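# Set the control box dial to 6, box upright

## Task

Rotate the dial on the control box until it points at 6, and make sure the control box is still standing upright when you are done.

## Robot and tools

Robot: two arms on a table. left_arm (base at scene point -0.018, +0.360, 0 m) carries a five-finger left hand. right_arm (base at -0.012, -0.245, 0 m) carries a five-finger right hand. Both bases face +x with essentially no rotation.

Frames: the scene frame has its origin at table-top height, halfway between the nominal bases. +x points out over the table, +y toward left_arm, and +z up. Image left and right do not match arm names. Each arm's reported poses, targets and offsets use that arm's own base frame, whose axes are parallel to the scene axes. Fixed cameras use the scene frame. Each arm controls a hand point. It sits 0.15 m out from the wrist flange along the fingers and 0.05 m in front of the palm. Its +z runs along the straight fingers and +y comes out of the palm. On the right hand +x points away from the thumb; on the left hand +x points toward the thumb. Straight fingertips reach 6-7 cm past the point along +z, about 6 cm behind it along -y. A wrist bracket on the little-finger side can strike things. Reported positions can be a few cm off, and arms often rest 1-3 cm (up to 5 cm) short of or below a command, even without contact.

Row format, shared by execute_actions and move: one flat list of 28 numbers in [-1, 1] covering both arms, even if only one moves. Order: left dx, dy, dz, rx, ry, rz; left little, ring, middle, index, thumb_bend, thumb_turn, force_limit, speed; then the same 14 for the right arm. dx..rz are offsets, not poses, added to the arm's current Hand target, along its base axes. 1.0 = 0.6 m for dx/dy/dz and 180 degrees for the rotation vector rx/ry/rz; rotation is about the Hand target position. Each controller step clips orientation to within 40 degrees of the measured one. All zeros re-requests the current Hand target. Finger and thumb motor values are absolute targets: +1 open/straight, -1 curled/bent; thumb_turn +1 means beside the palm, -1 means across in front of it. force_limit maps -1..+1 to about 0..10 N at the fingertip (0..15 N for the two thumb motors). speed rises from near zero at -1 to full at +0.48 and above. Close at speed -0.94 or lower for a gentle grip. No hand number means 'unchanged': to keep a hand as it is, resend the last eight hand numbers you actually sent it. Before any hand command has run, use its hand_measured plus hand_force_limit and hand_speed instead. A thumb turned in front of the palm lets the hand grasp objects about 3.5-6.5 cm thick, or a handle down to about 2.5 cm.

execute_actions(actions, cameras): actions is a list of actions. Each action is a list of up to 15 rows, one per 1/30 s step; a short table repeats its final row. Every row in an action is offset from the Hand target at that action's start. cameras lists names, ["all"], or []. With an empty actions list you get all images by default, otherwise none.

move(target, speed, blend, blocking, cameras): target is one 28-number row or a list of up to 15 rows. Every row is offset from the Hand targets at the move's start, not from the previous row. The hand point travels in a straight line with no obstacle avoidance, and all paths are capped at 10 s. speed: m/s, 0.002 to 4.3, default 0.25, one value or one per target; turning is limited to twice that in rad/s. blend: corner rounding in m, default 0 (stop at each target). blocking=false returns after about 0.5 s while the move continues. The result adds a 'move:' line: done, off_target, moving, held or fault, plus limits (paced = pose clipped, held = steps withheld). done means at rest within 10 mm and 2 degrees; neither done nor off_target tells you about contact. Faster moves overshoot and hit harder.

wait(seconds 0-10, cameras): lets time run with the last commands held; returns early if a running move ends. stop(cameras): brakes the running move. zoom_image(camera, region [x0, y0, x1, y1] in pixels, at most 504 by 504): magnifies the newest image of cam_head_left, cam_head_right, cam_high, cam_low, cam_left_wrist or cam_right_wrist. show_instructions(): shows the reference pages. finished_scene(scene=1): ends the scene for good; call it only once the dial reads 6 and the box stands.

Results: per arm, end_effector_position (m) and end_effector_quat_wxyz in the base frame, and Hand target (the last commanded pose after clipping; next offsets count from it). Joint positions, velocities ('within noise' when still) and torques (include gravity, offsets and noise). hand_measured, hand_stopped_by (moving, target, force, stalled, fault) and hand_load_n (N at the fingertip, positive when pushed open), each six values in motor order. Also hand_force_limit and hand_speed. Action results may also list intermediate end_effector_position steps. A MOTOR HOT line warns of overheating; OVER-TEMPERATURE FAULT means the arm dropped and is disabled for 30-60 s or longer.

Avoid: knocking the control box over or off the table; slamming into it or the table; twisting the dial with excessive finger force; letting the two hands collide or grip each other. Also avoid paths close to an arm's own base, which can flip its shoulder. Don't hold stretched or unreachable poses for long, since the motors heat. A blocked arm keeps pushing: command its target back past the hand point to release.

Each tool is called after "Request:" by a JSON object that holds its "fn" and its "kwargs", one argument or row to a line.

Reference images:

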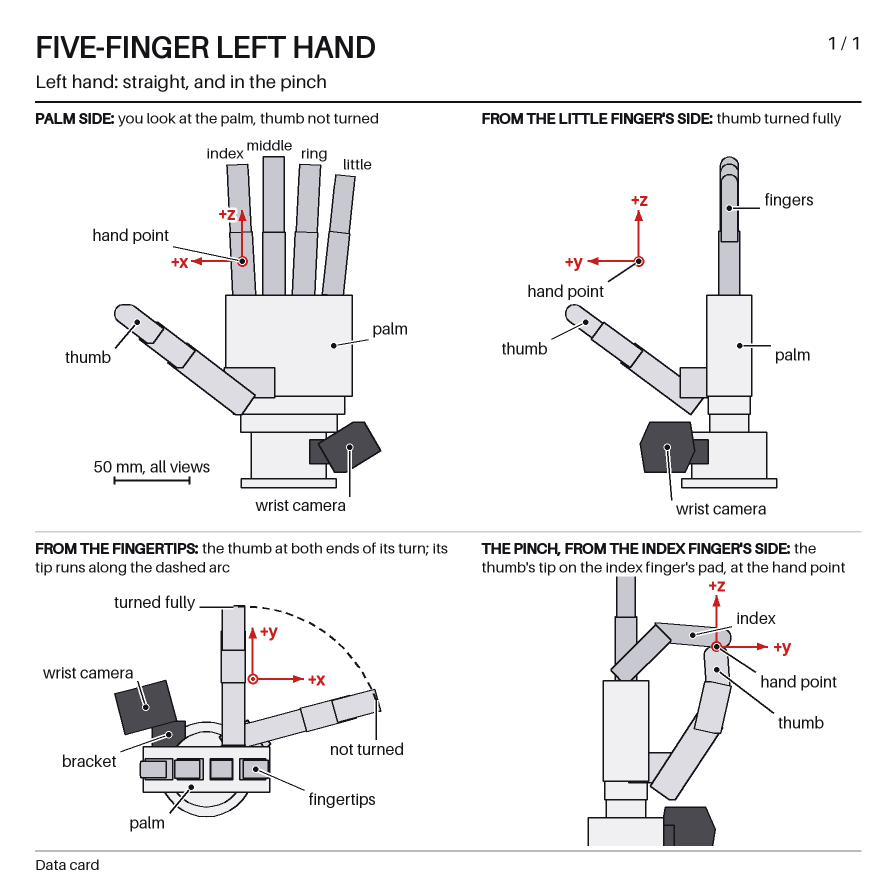

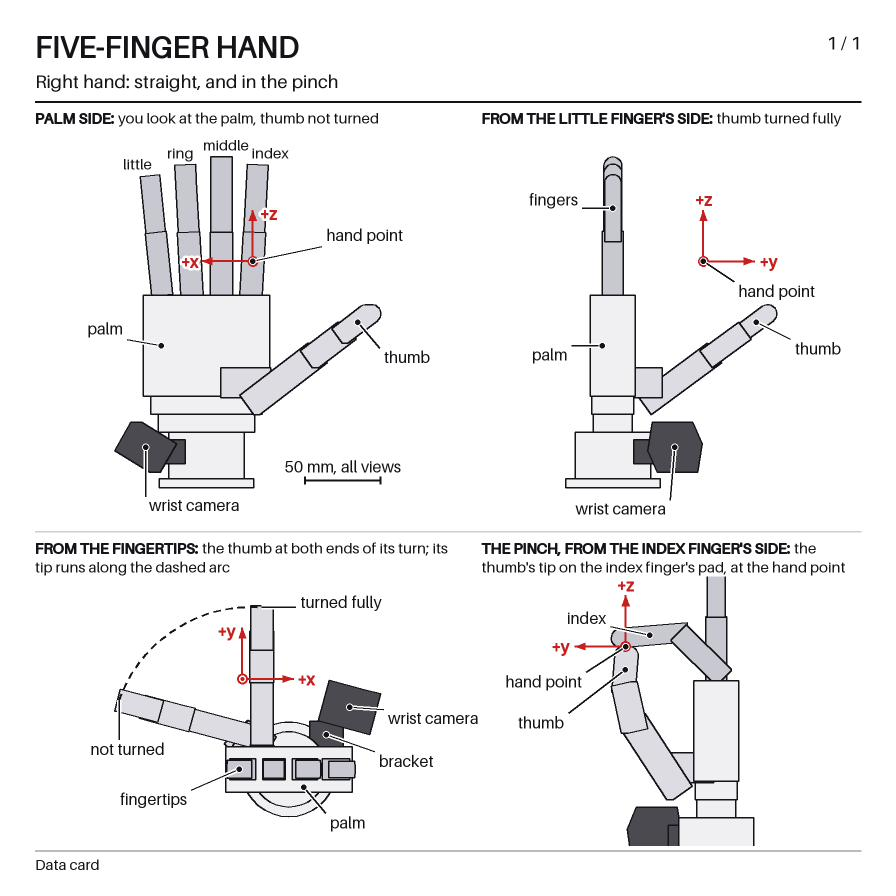

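## Session

Request:
{"fn": "execute_actions", "kwargs": {
  "actions": [],
  "cameras": ["all"]
}}

Scene clock: 0.00 s.
left_arm: end_effector_position=(+0.1276, +0.1790, +0.1840) hand_measured=(+1.000, +1.000, +1.000, +1.000, +1.000, +1.000) hand_load_n=(+0.0, +0.0, +0.0, +0.0, +0.0, -0.5) hand_stopped_by=(target, target, target, target, target, target) hand_force_limit=0.00 hand_speed=-0.80 end_effector_quat_wxyz=(+0.025, +0.971, -0.210, -0.110) | right_arm: end_effector_position=(+0.2234, +0.4196, +0.3104) hand_measured=(+1.000, +1.000, +1.000, +1.000, +1.000, +1.000) hand_load_n=(+0.0, +0.0, +0.0, +0.0, +0.0, +0.0) hand_stopped_by=(target, target, target, target, target, target) hand_force_limit=0.00 hand_speed=-0.80 end_effector_quat_wxyz=(-0.356, +0.890, -0.220, +0.182)
Joint positions: left_arm=[0.975 1.153 1.003 -1.55 -0.185 -0.181] | right_arm=[1.099 1.185 1.276 -0.853 0.177 -0.063]
Joint velocities: within noise
Joint torques (N m): no reading
Heat: left arm: hottest waist 38 °C; right arm: hottest shoulder 39 °C.
Hand target: left_arm +0.1324, +0.1861, +0.1926; +0.011, +0.972, -0.209, -0.104 | right_arm +0.2263, +0.4253, +0.3277; -0.372, +0.882, -0.220, +0.186

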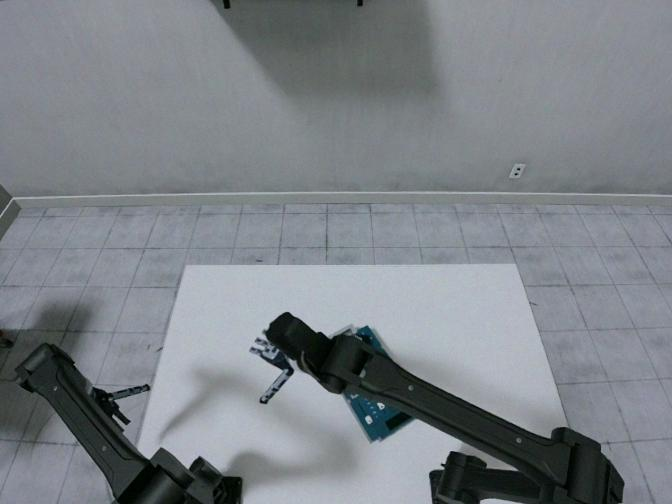

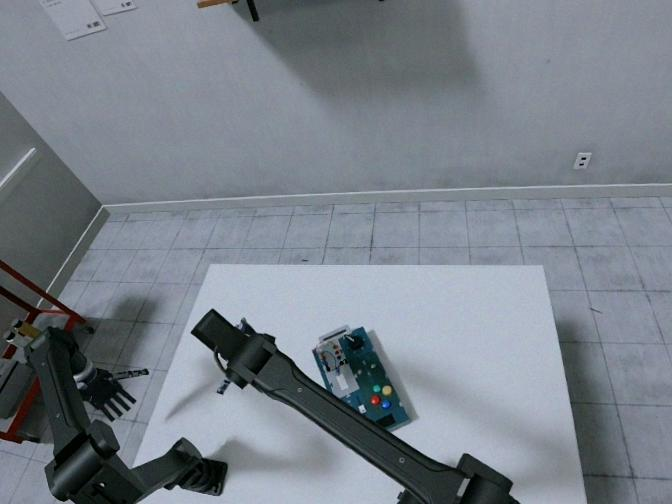

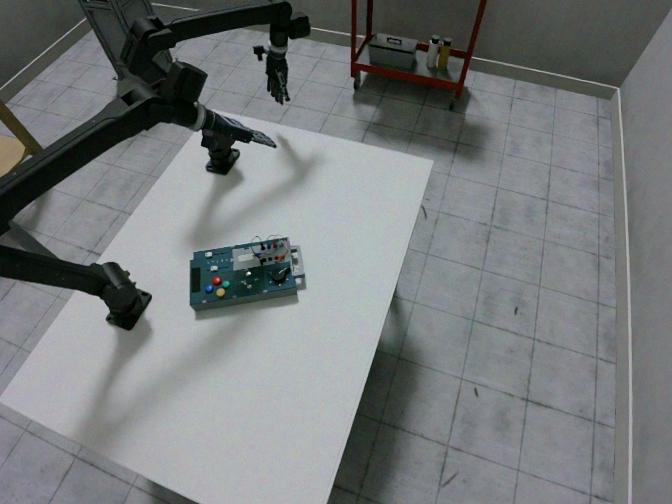

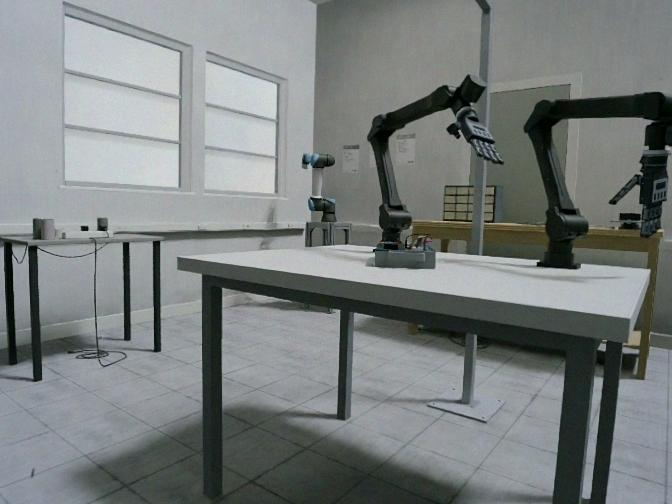

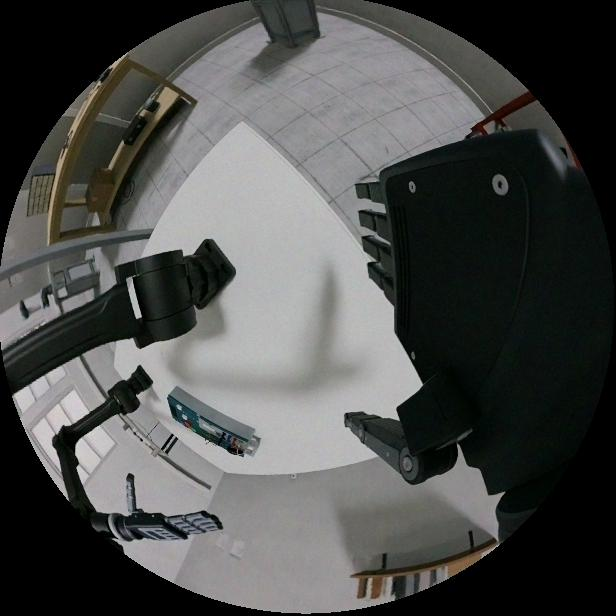

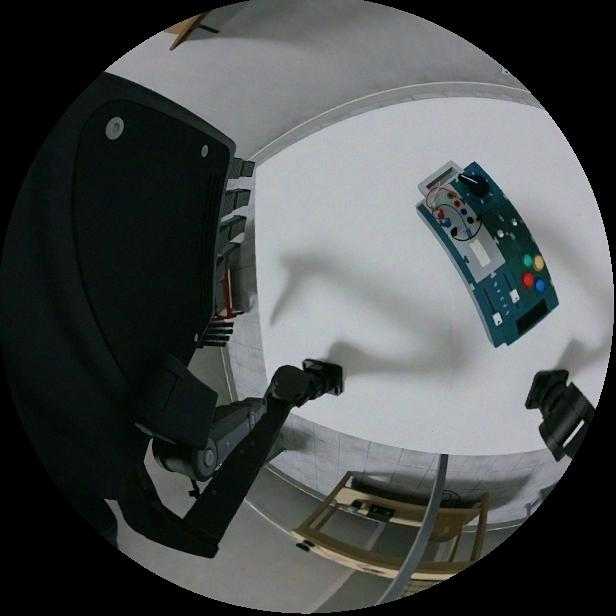

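Request:
{"fn": "zoom_image", "kwargs": {
  "camera": "cam_right_wrist",
  "region": [400, 140, 580, 360]
}}

Request:
{"fn": "zoom_image", "kwargs": {
  "camera": "cam_high",
  "region": [180, 220, 320, 320]
}}

Request:
{"fn": "zoom_image", "kwargs": {
  "camera": "cam_head_right",
  "region": [300, 315, 420, 435]
}}

Request:
{"fn": "zoom_image", "kwargs": {
  "camera": "cam_low",
  "region": [360, 210, 460, 290]
}}

Scaled by 2.291 from the camera's 616x616 image, which has a finer 880x880 frame.

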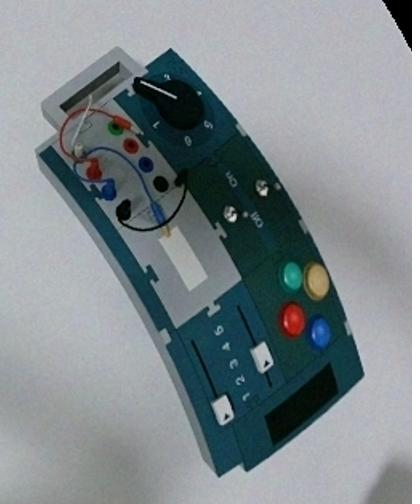

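Scaled by 3.600 from the camera's 672x504 image, which has a finer 960x720 frame.

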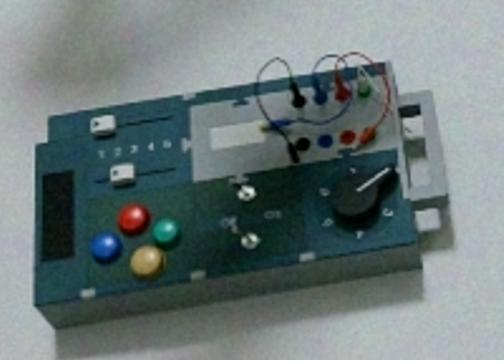

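Scaled by 4.200 from the camera's 672x504 image, which has a finer 960x720 frame.

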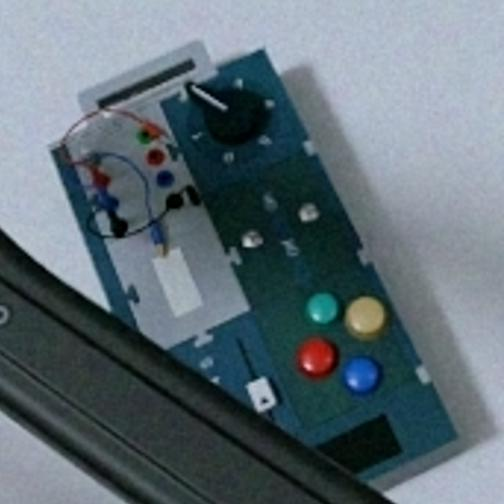

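Scaled by 5.040 from the camera's 672x504 image, which has a finer 960x720 frame.

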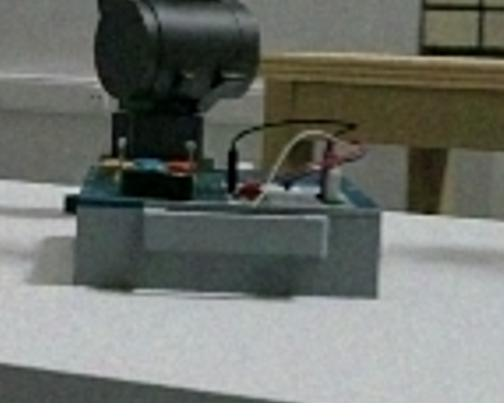

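Request:
{"fn": "zoom_image", "kwargs": {
  "camera": "cam_right_wrist",
  "region": [445, 155, 505, 215]
}}

Request:
{"fn": "zoom_image", "kwargs": {
  "camera": "cam_high",
  "region": [260, 255, 310, 305]
}}

Request:
{"fn": "zoom_image", "kwargs": {
  "camera": "cam_head_right",
  "region": [335, 325, 380, 365]
}}

Scaled by 8.400 from the camera's 616x616 image, which has a finer 880x880 frame.

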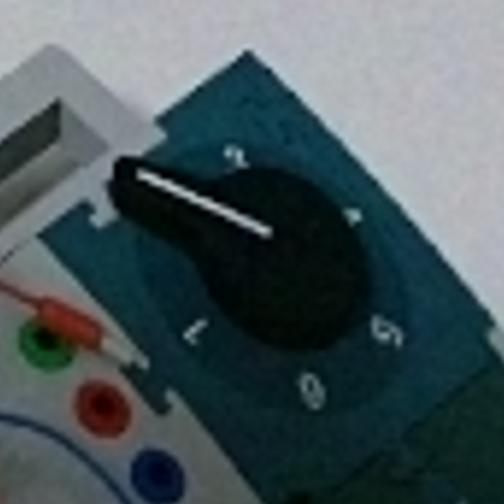

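Scaled by 10.080 from the camera's 672x504 image, which has a finer 960x720 frame.

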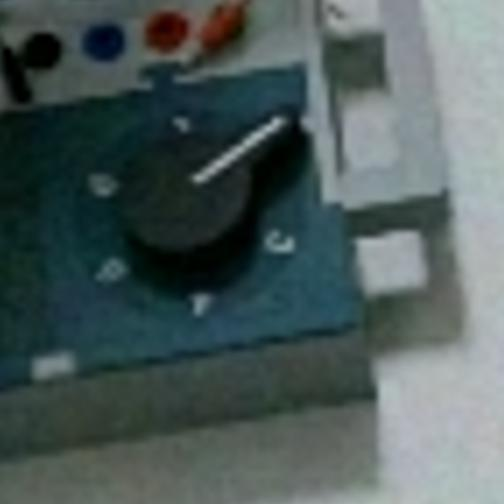

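Scaled by 11.200 from the camera's 672x504 image, which has a finer 960x720 frame.

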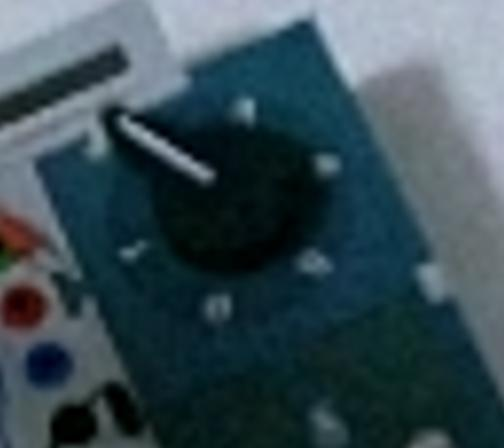

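Request:
{"fn": "move", "kwargs": {
  "target": [0,0,0,0,0,0,1,1,1,1,1,1,0,-0.8,0.2555,-0.3653,-0.2062,-0.1543,0.2293,-0.1613,-1,-1,-1,1,1,1,0,-0.2],
  "speed": 0.3,
  "cameras": ["all"]
}}

Scene clock: 9.27 s.
left_arm: end_effector_position=(+0.1276, +0.1790, +0.1840) hand_measured=(+1.000, +1.000, +1.000, +1.000, +1.000, +1.000) hand_load_n=(+0.0, +0.0, +0.0, +0.0, +0.0, +0.0) hand_stopped_by=(target, target, target, target, target, target) hand_force_limit=0.00 hand_speed=-0.80 end_effector_quat_wxyz=(+0.025, +0.971, -0.210, -0.110) | right_arm: end_effector_position=(+0.3648, +0.2006, +0.1866) hand_measured=(-1.000, -1.000, -1.000, +1.000, +1.000, +1.000) hand_load_n=(+0.0, +0.0, +0.0, -0.5, +0.0, +0.0) hand_stopped_by=(target, target, target, target, target, target) hand_force_limit=0.00 hand_speed=-0.20 end_effector_quat_wxyz=(+0.017, +0.866, -0.499, -0.013)
Joint positions: left_arm=[0.975 1.153 1.003 -1.55 -0.185 -0.181] | right_arm=[0.441 1.627 1.488 -1.474 -0.002 -0.084]
Joint torques (N m): left_arm=[0.21 -6.3 9.91 -0.18 -0.18 0.09] | right_arm=[1.2 -13.68 13.08 -0.05 -0.01 -0.09]
Heat: left arm: hottest waist 38 °C; right arm: hottest shoulder 39 °C.
Hand target: left_arm +0.1324, +0.1861, +0.1926; +0.011, +0.972, -0.209, -0.104 | right_arm +0.3796, +0.2060, +0.2039; +0.000, +0.870, -0.493, +0.000
Off the commanded pose: left_arm 0.012 m, 2 deg | right_arm 0.023 m, 3 deg.
move: off_target (left_arm, right_arm)
camera_calibration:
cam_right_wrist: T_world_to_cam=[[-0.685327, -0.72532, 0.0650942, 0.38299], [-0.57217, 0.591597, 0.568009, -0.0237774], [-0.450498, 0.352027, -0.820444, 0.359792], [0, 0, 0, 1]] pos_world=[0.410954, 0.165201, 0.283765]

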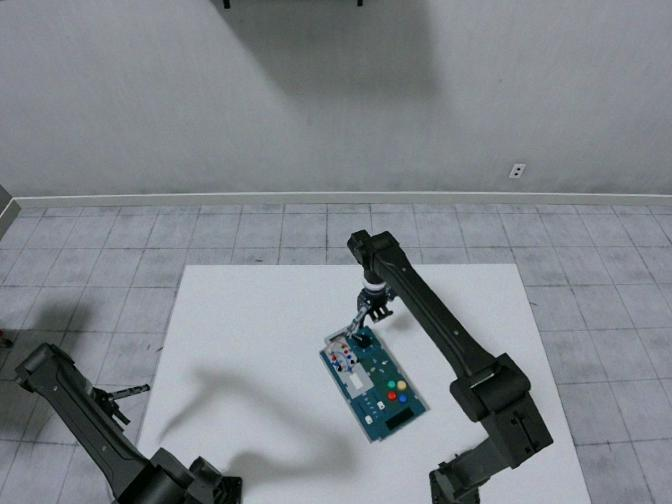

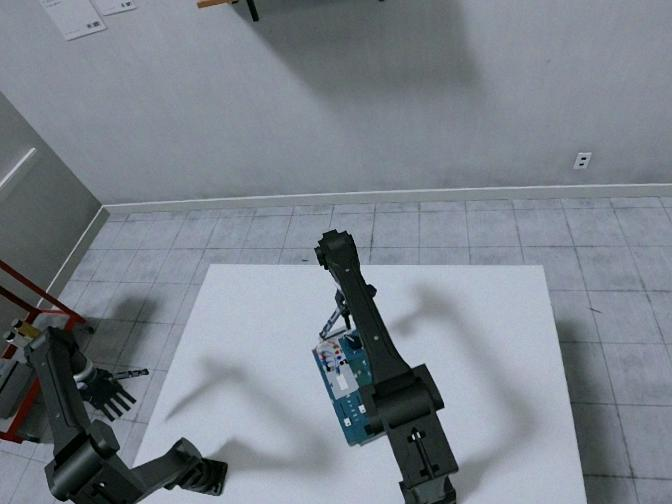

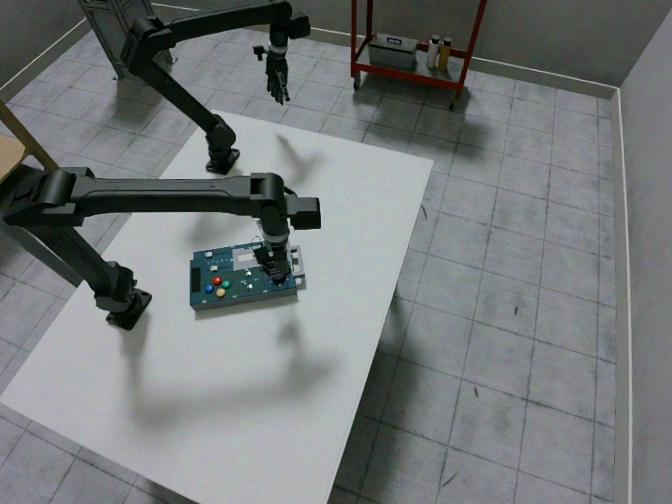

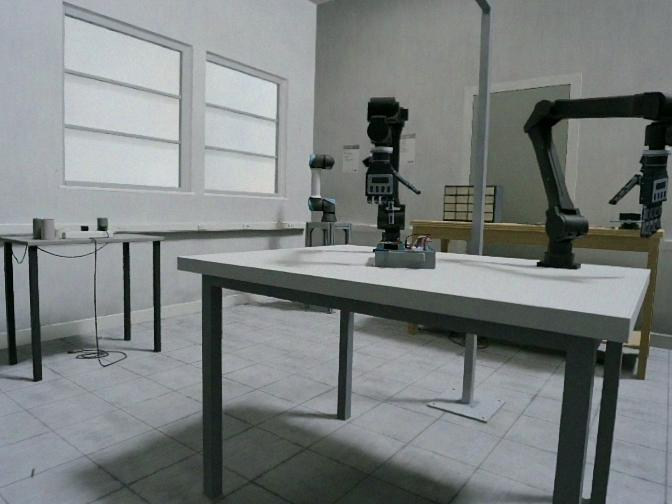

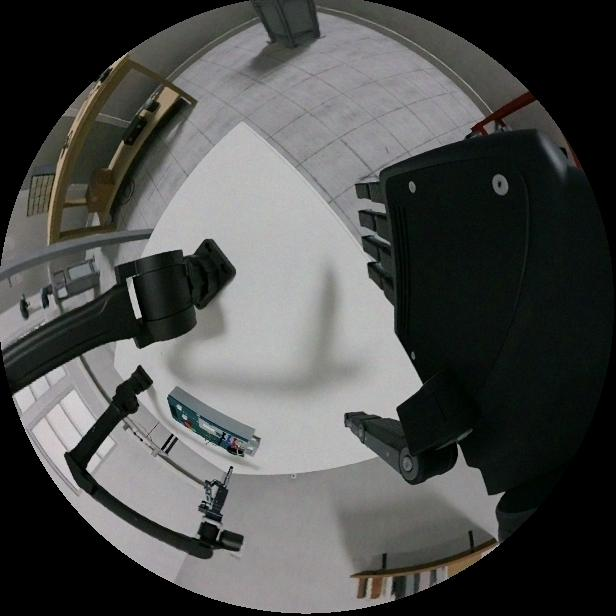

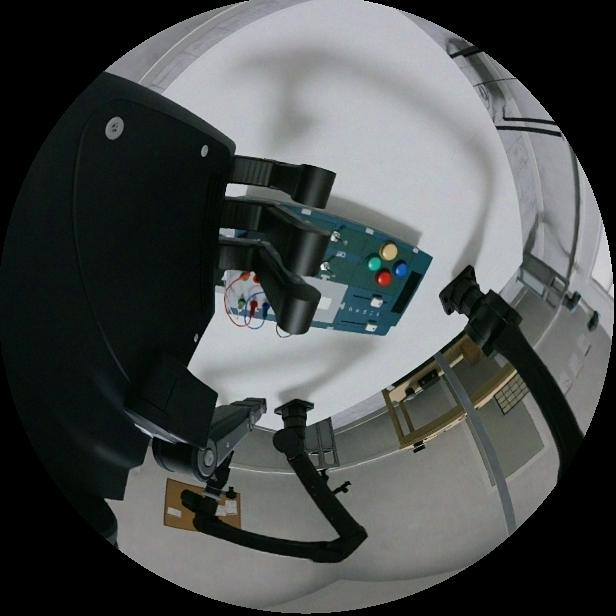

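Request:
{"fn": "zoom_image", "kwargs": {
  "camera": "cam_head_left",
  "region": [310, 270, 440, 400]
}}

Request:
{"fn": "zoom_image", "kwargs": {
  "camera": "cam_high",
  "region": [220, 210, 330, 310]
}}

Request:
{"fn": "zoom_image", "kwargs": {
  "camera": "cam_low",
  "region": [350, 140, 450, 280]
}}

Scaled by 3.877 from the camera's 672x504 image, which has a finer 960x720 frame.

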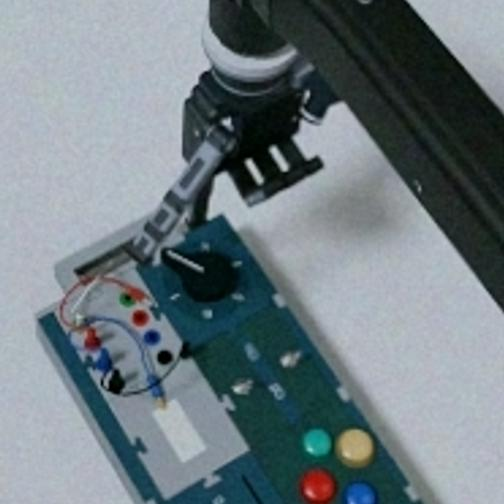

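Scaled by 4.582 from the camera's 672x504 image, which has a finer 960x720 frame.

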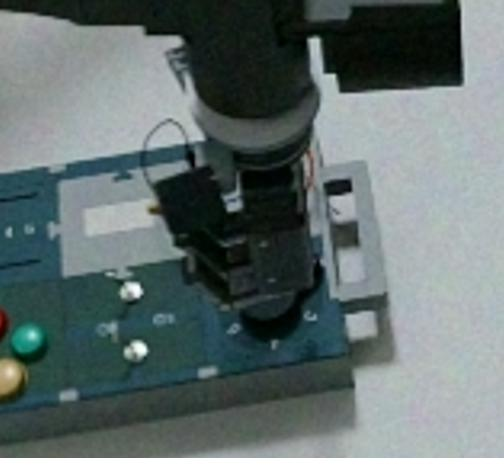

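Scaled by 3.600 from the camera's 672x504 image, which has a finer 960x720 frame.

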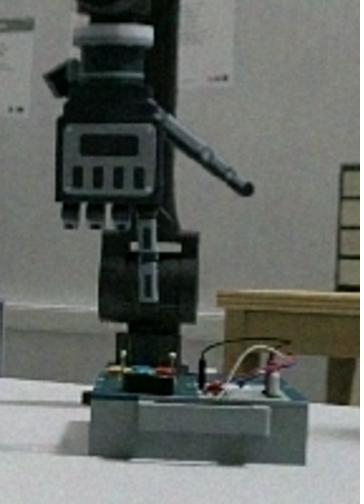

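Request:
{"fn": "move", "kwargs": {
  "target": [0,0,0,0,0,0,1,1,1,1,1,1,0,-0.8,0.035,0.012,0,0,0,0,-1,-1,-1,1,1,-1,0,0.2],
  "speed": 0.2,
  "cameras": ["cam_head_left","cam_high","cam_low","cam_right_wrist"]
}}

Scene clock: 12.07 s.
left_arm: end_effector_position=(+0.1276, +0.1790, +0.1840) hand_measured=(+1.000, +1.000, +1.000, +1.000, +1.000, +1.000) hand_load_n=(+0.0, +0.0, +0.0, +0.0, +0.0, +0.0) hand_stopped_by=(target, target, target, target, target, target) hand_force_limit=0.00 hand_speed=-0.80 end_effector_quat_wxyz=(+0.025, +0.971, -0.210, -0.110) | right_arm: end_effector_position=(+0.3837, +0.2092, +0.1876) hand_measured=(-1.000, -1.000, -1.000, +1.000, +1.000, -1.000) hand_load_n=(+0.0, +0.5, +0.0, +0.0, +0.0, +0.0) hand_stopped_by=(target, target, target, target, target, target) hand_force_limit=0.00 hand_speed=0.20 end_effector_quat_wxyz=(+0.016, +0.867, -0.497, -0.012)
Joint positions: left_arm=[0.975 1.153 1.003 -1.55 -0.185 -0.181] | right_arm=[0.441 1.68 1.558 -1.489 -0.002 -0.089]
Joint torques (N m): left_arm=[0.21 -5.95 9.99 -0.16 -0.2 0.08] | right_arm=[0.85 -14.1 13.48 -0.02 0.01 -0.09]
Heat: left arm: hottest waist 38 °C; right arm: hottest shoulder 39 °C.
Hand target: left_arm +0.1324, +0.1861, +0.1926; +0.011, +0.972, -0.209, -0.104 | right_arm +0.4006, +0.2133, +0.2039; +0.000, +0.870, -0.493, +0.000
Off the commanded pose: left_arm 0.012 m, 2 deg | right_arm 0.024 m, 2 deg.
move: off_target (left_arm, right_arm)
camera_calibration:
cam_right_wrist: T_world_to_cam=[[-0.681771, -0.72877, 0.0638929, 0.401666], [-0.575647, 0.588314, 0.567906, -0.0165293], [-0.451462, 0.350402, -0.82061, 0.366852], [0, 0, 0, 1]] pos_world=[0.429949, 0.173901, 0.284765]
Images, in order (width x height): cam_head_left 672x504, cam_high 672x504, cam_low 672x504, cam_right_wrist 616x616.

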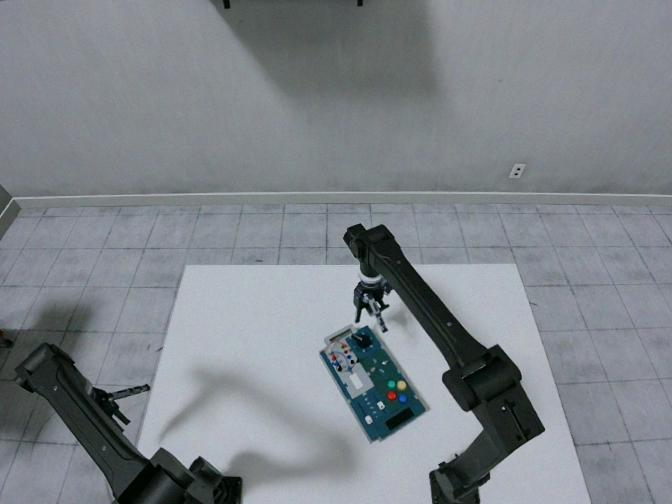

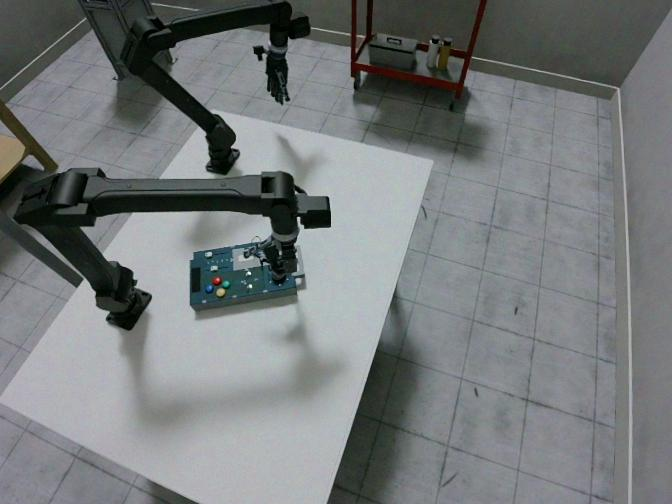

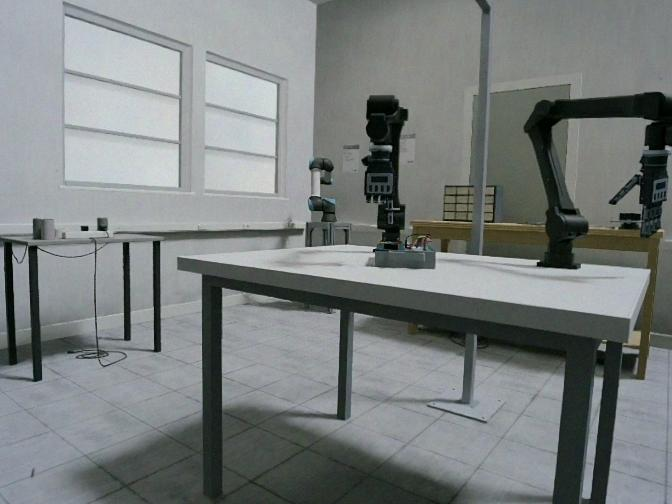

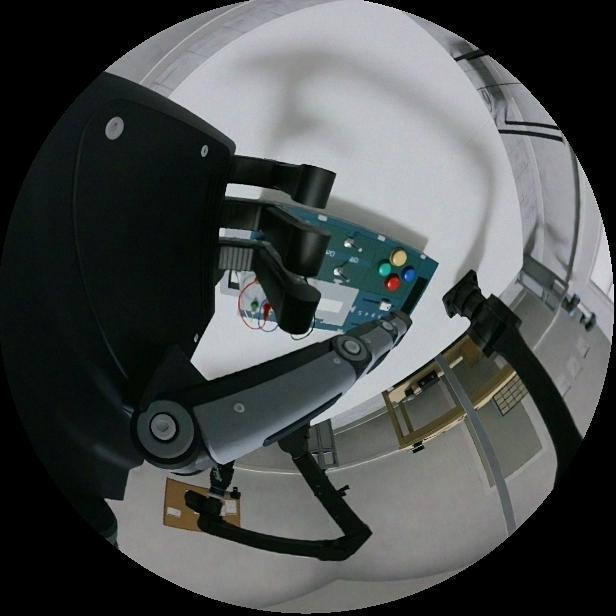

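Request:
{"fn": "zoom_image", "kwargs": {
  "camera": "cam_head_left",
  "region": [330, 290, 410, 370]
}}

Request:
{"fn": "zoom_image", "kwargs": {
  "camera": "cam_low",
  "region": [350, 180, 440, 280]
}}

Request:
{"fn": "zoom_image", "kwargs": {
  "camera": "cam_high",
  "region": [240, 230, 320, 310]
}}

Scaled by 6.300 from the camera's 672x504 image, which has a finer 960x720 frame.

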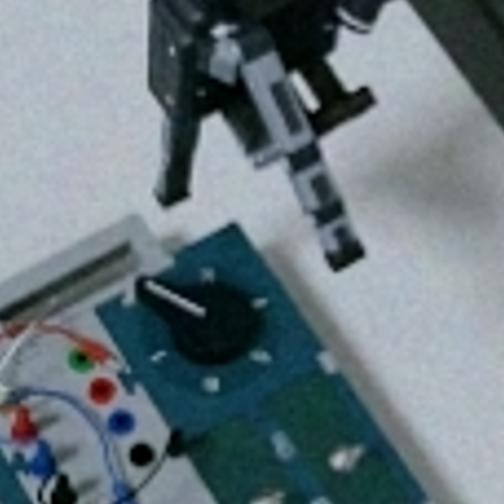

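Scaled by 5.040 from the camera's 672x504 image, which has a finer 960x720 frame.

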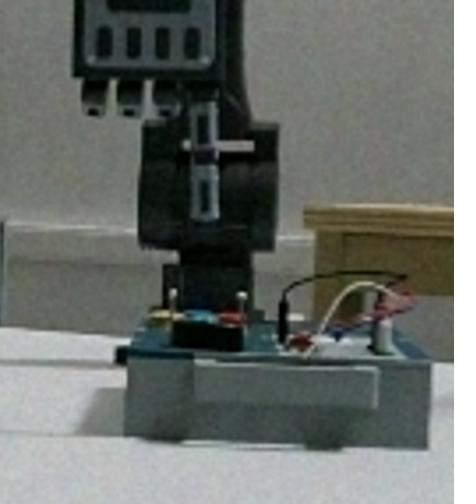

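Scaled by 6.300 from the camera's 672x504 image, which has a finer 960x720 frame.

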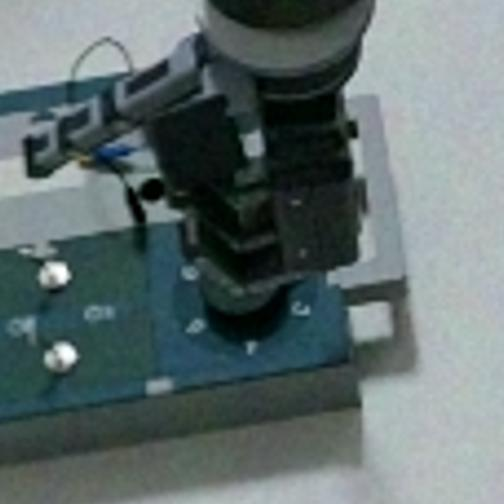

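Request:
{"fn": "move", "kwargs": {
  "target": [
    [0,0,0,0,0,0,1,1,1,1,1,1,0,-0.8,0,-0.0185,-0.085,0,0,0,-1,-1,-1,1,1,-1,0,0.2]
  ],
  "speed": 0.15,
  "cameras": ["cam_head_left","cam_low","cam_high"]
}}

Request:
{"fn": "zoom_image", "kwargs": {
  "camera": "cam_head_left",
  "region": [330, 290, 410, 370]
}}

Request:
{"fn": "zoom_image", "kwargs": {
  "camera": "cam_low",
  "region": [350, 190, 440, 280]
}}

Scene clock: 14.87 s.
left_arm: end_effector_position=(+0.1276, +0.1790, +0.1840) hand_measured=(+1.000, +1.000, +1.000, +1.000, +1.000, +1.000) hand_load_n=(+0.0, +0.0, +0.0, +0.0, +0.0, +0.0) hand_stopped_by=(target, target, target, target, target, target) hand_force_limit=0.00 hand_speed=-0.80 end_effector_quat_wxyz=(+0.025, +0.971, -0.210, -0.110) | right_arm: end_effector_position=(+0.3971, +0.2054, +0.1577) hand_measured=(-1.000, -1.000, -1.000, +1.000, +1.000, -1.000) hand_load_n=(+0.0, +0.0, +0.5, +0.0, +0.0, +0.0) hand_stopped_by=(target, target, target, target, target, target) hand_force_limit=0.00 hand_speed=0.20 end_effector_quat_wxyz=(+0.001, +0.868, -0.497, -0.002)
Joint positions: left_arm=[0.975 1.153 1.003 -1.55 -0.185 -0.181] | right_arm=[0.423 1.693 1.502 -1.383 -0.002 -0.108]
Joint torques (N m): left_arm=[0.26 -5.71 9.85 -0.16 -0.2 0.09] | right_arm=[0.73 -14.62 7.95 1.01 0 -0.11]
Heat: left arm: hottest waist 37 °C; right arm: hottest shoulder 39 °C.
Hand target: left_arm +0.1324, +0.1861, +0.1926; +0.011, +0.972, -0.209, -0.104 | right_arm +0.4006, +0.2022, +0.1529; +0.000, +0.870, -0.493, +0.000
Off the commanded pose: left_arm 0.012 m, 2 deg | right_arm 0.007 m, 1 deg.
move: off_target (left_arm)
Images, in order (width x height): cam_head_left 672x504, cam_high 672x504, cam_low 672x504.

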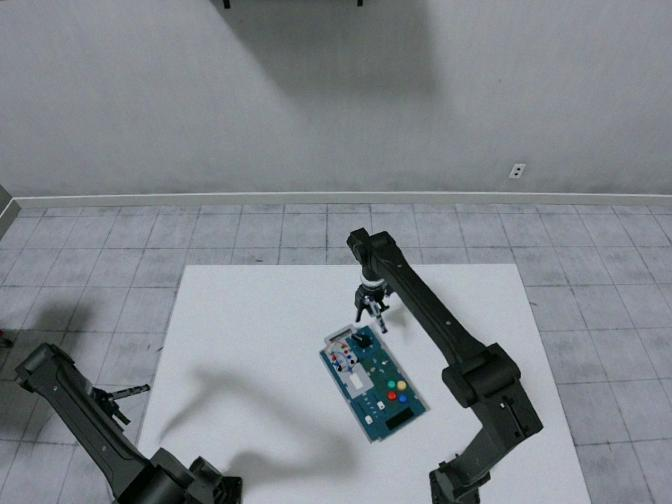

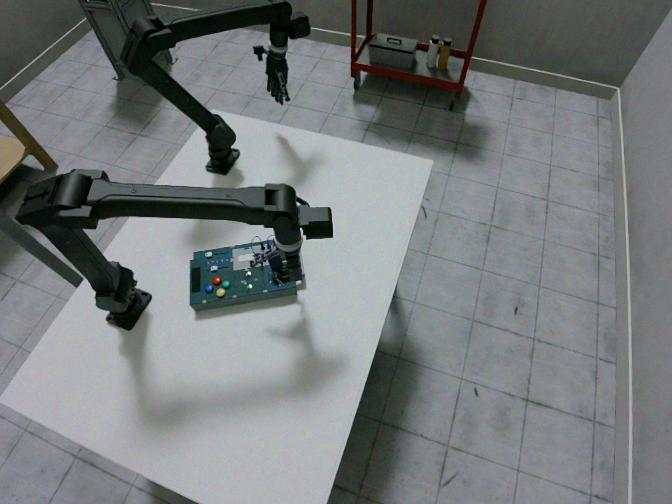

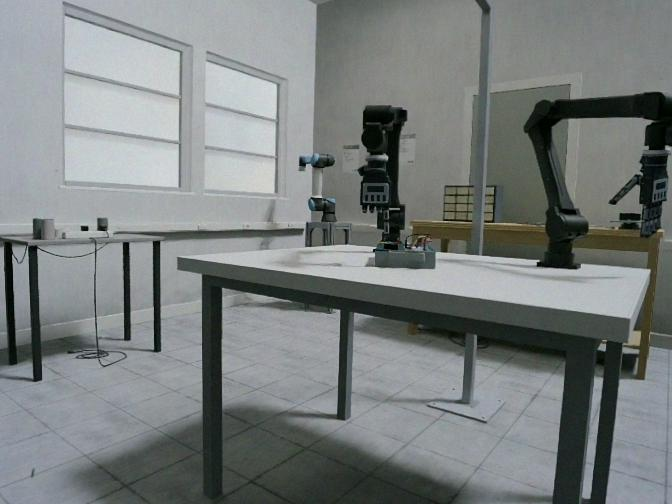

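Scaled by 6.300 from the camera's 672x504 image, which has a finer 960x720 frame.

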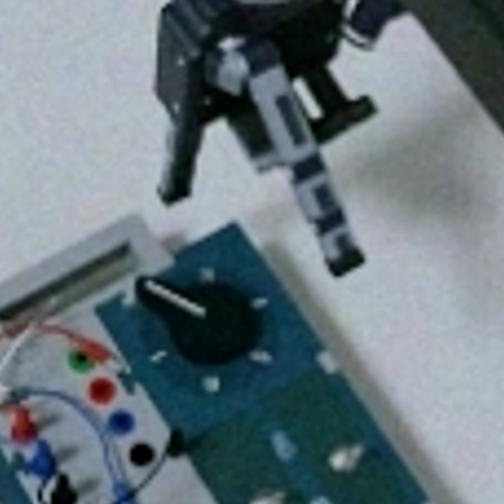

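Scaled by 5.600 from the camera's 672x504 image, which has a finer 960x720 frame.

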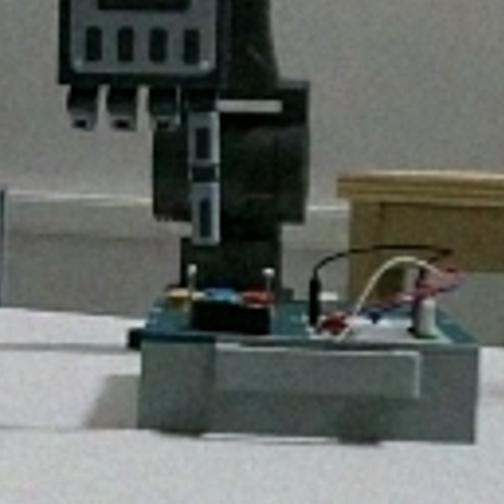

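Request:
{"fn": "move", "kwargs": {
  "target": [
    [0,0,0,0,0,0,1,1,1,1,1,1,0,-0.8,-0.0185,-0.0145,-0.0598,0,0,0,-1,-1,-1,1,1,-1,0,0.2]
  ],
  "speed": 0.12,
  "cameras": ["cam_head_left","cam_low"]
}}

Request:
{"fn": "zoom_image", "kwargs": {
  "camera": "cam_head_left",
  "region": [330, 290, 410, 370]
}}

Request:
{"fn": "zoom_image", "kwargs": {
  "camera": "cam_low",
  "region": [350, 190, 440, 280]
}}

Scene clock: 16.27 s.
left_arm: end_effector_position=(+0.1276, +0.1790, +0.1840) hand_measured=(+1.000, +1.000, +1.000, +1.000, +1.000, +1.000) hand_load_n=(+0.0, +0.0, +0.0, +0.0, +0.0, +0.0) hand_stopped_by=(target, target, target, target, target, target) hand_force_limit=0.00 hand_speed=-0.80 end_effector_quat_wxyz=(+0.025, +0.971, -0.210, -0.110) | right_arm: end_effector_position=(+0.3878, +0.1975, +0.1207) hand_measured=(-1.000, -1.000, -1.000, +1.000, +1.000, -1.000) hand_load_n=(+0.0, +0.0, +0.0, -1.0, +0.0, +0.0) hand_stopped_by=(target, target, target, target, target, target) hand_force_limit=0.00 hand_speed=0.20 end_effector_quat_wxyz=(+0.003, +0.868, -0.496, -0.003)
Joint positions: left_arm=[0.975 1.153 1.003 -1.55 -0.185 -0.181] | right_arm=[0.417 1.691 1.398 -1.287 -0.002 -0.116]
Joint torques (N m): left_arm=[0.21 -5.89 9.98 -0.14 -0.2 0.08] | right_arm=[0.62 -14.8 7.06 1.16 0.01 -0.08]
Heat: left arm: hottest waist 37 °C; right arm: hottest shoulder 39 °C.
Hand target: left_arm +0.1324, +0.1861, +0.1926; +0.011, +0.972, -0.209, -0.104 | right_arm +0.3894, +0.1934, +0.1170; +0.000, +0.870, -0.493, +0.000
Off the commanded pose: left_arm 0.012 m, 2 deg | right_arm 0.006 m, 1 deg.
move: off_target (left_arm)
Images, in order (width x height): cam_head_left 672x504, cam_low 672x504.

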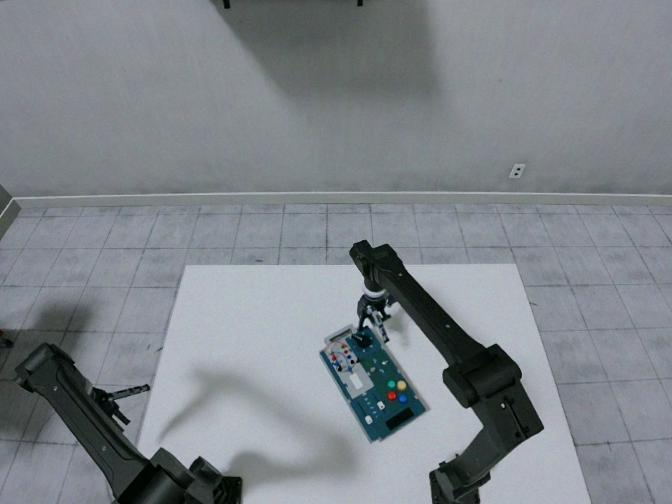

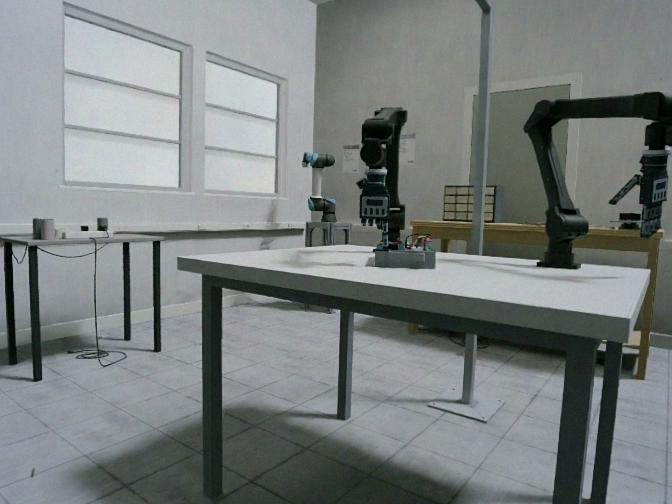

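Scaled by 6.300 from the camera's 672x504 image, which has a finer 960x720 frame.

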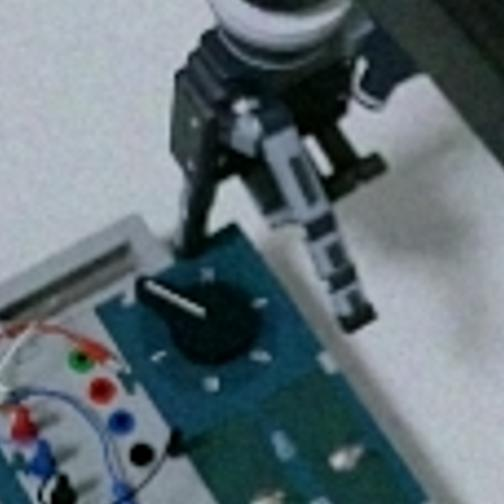

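Scaled by 5.600 from the camera's 672x504 image, which has a finer 960x720 frame.

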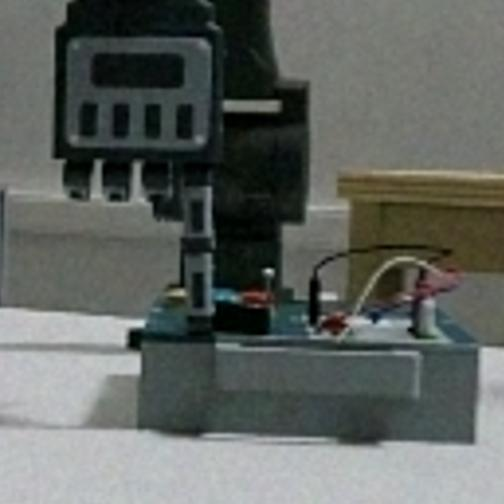

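Request:
{"fn": "zoom_image", "kwargs": {
  "camera": "cam_low",
  "region": [372, 222, 412, 262]
}}

Request:
{"fn": "zoom_image", "kwargs": {
  "camera": "cam_head_left",
  "region": [340, 310, 390, 360]
}}

Scaled by 12.600 from the camera's 672x504 image, which has a finer 960x720 frame.

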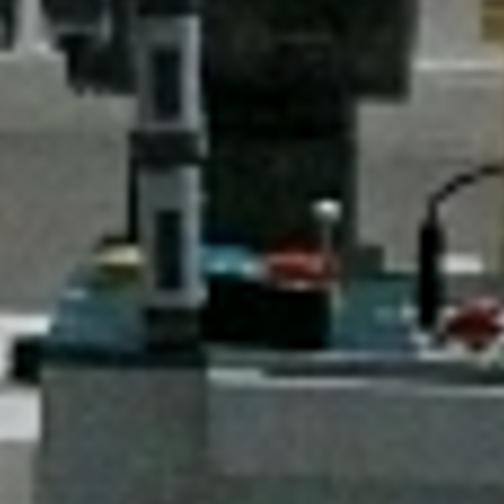

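Scaled by 10.080 from the camera's 672x504 image, which has a finer 960x720 frame.

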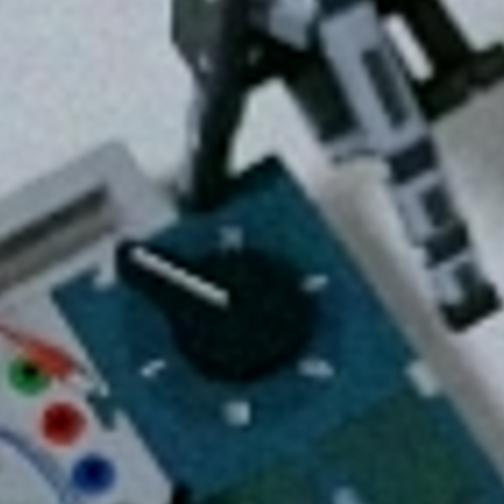

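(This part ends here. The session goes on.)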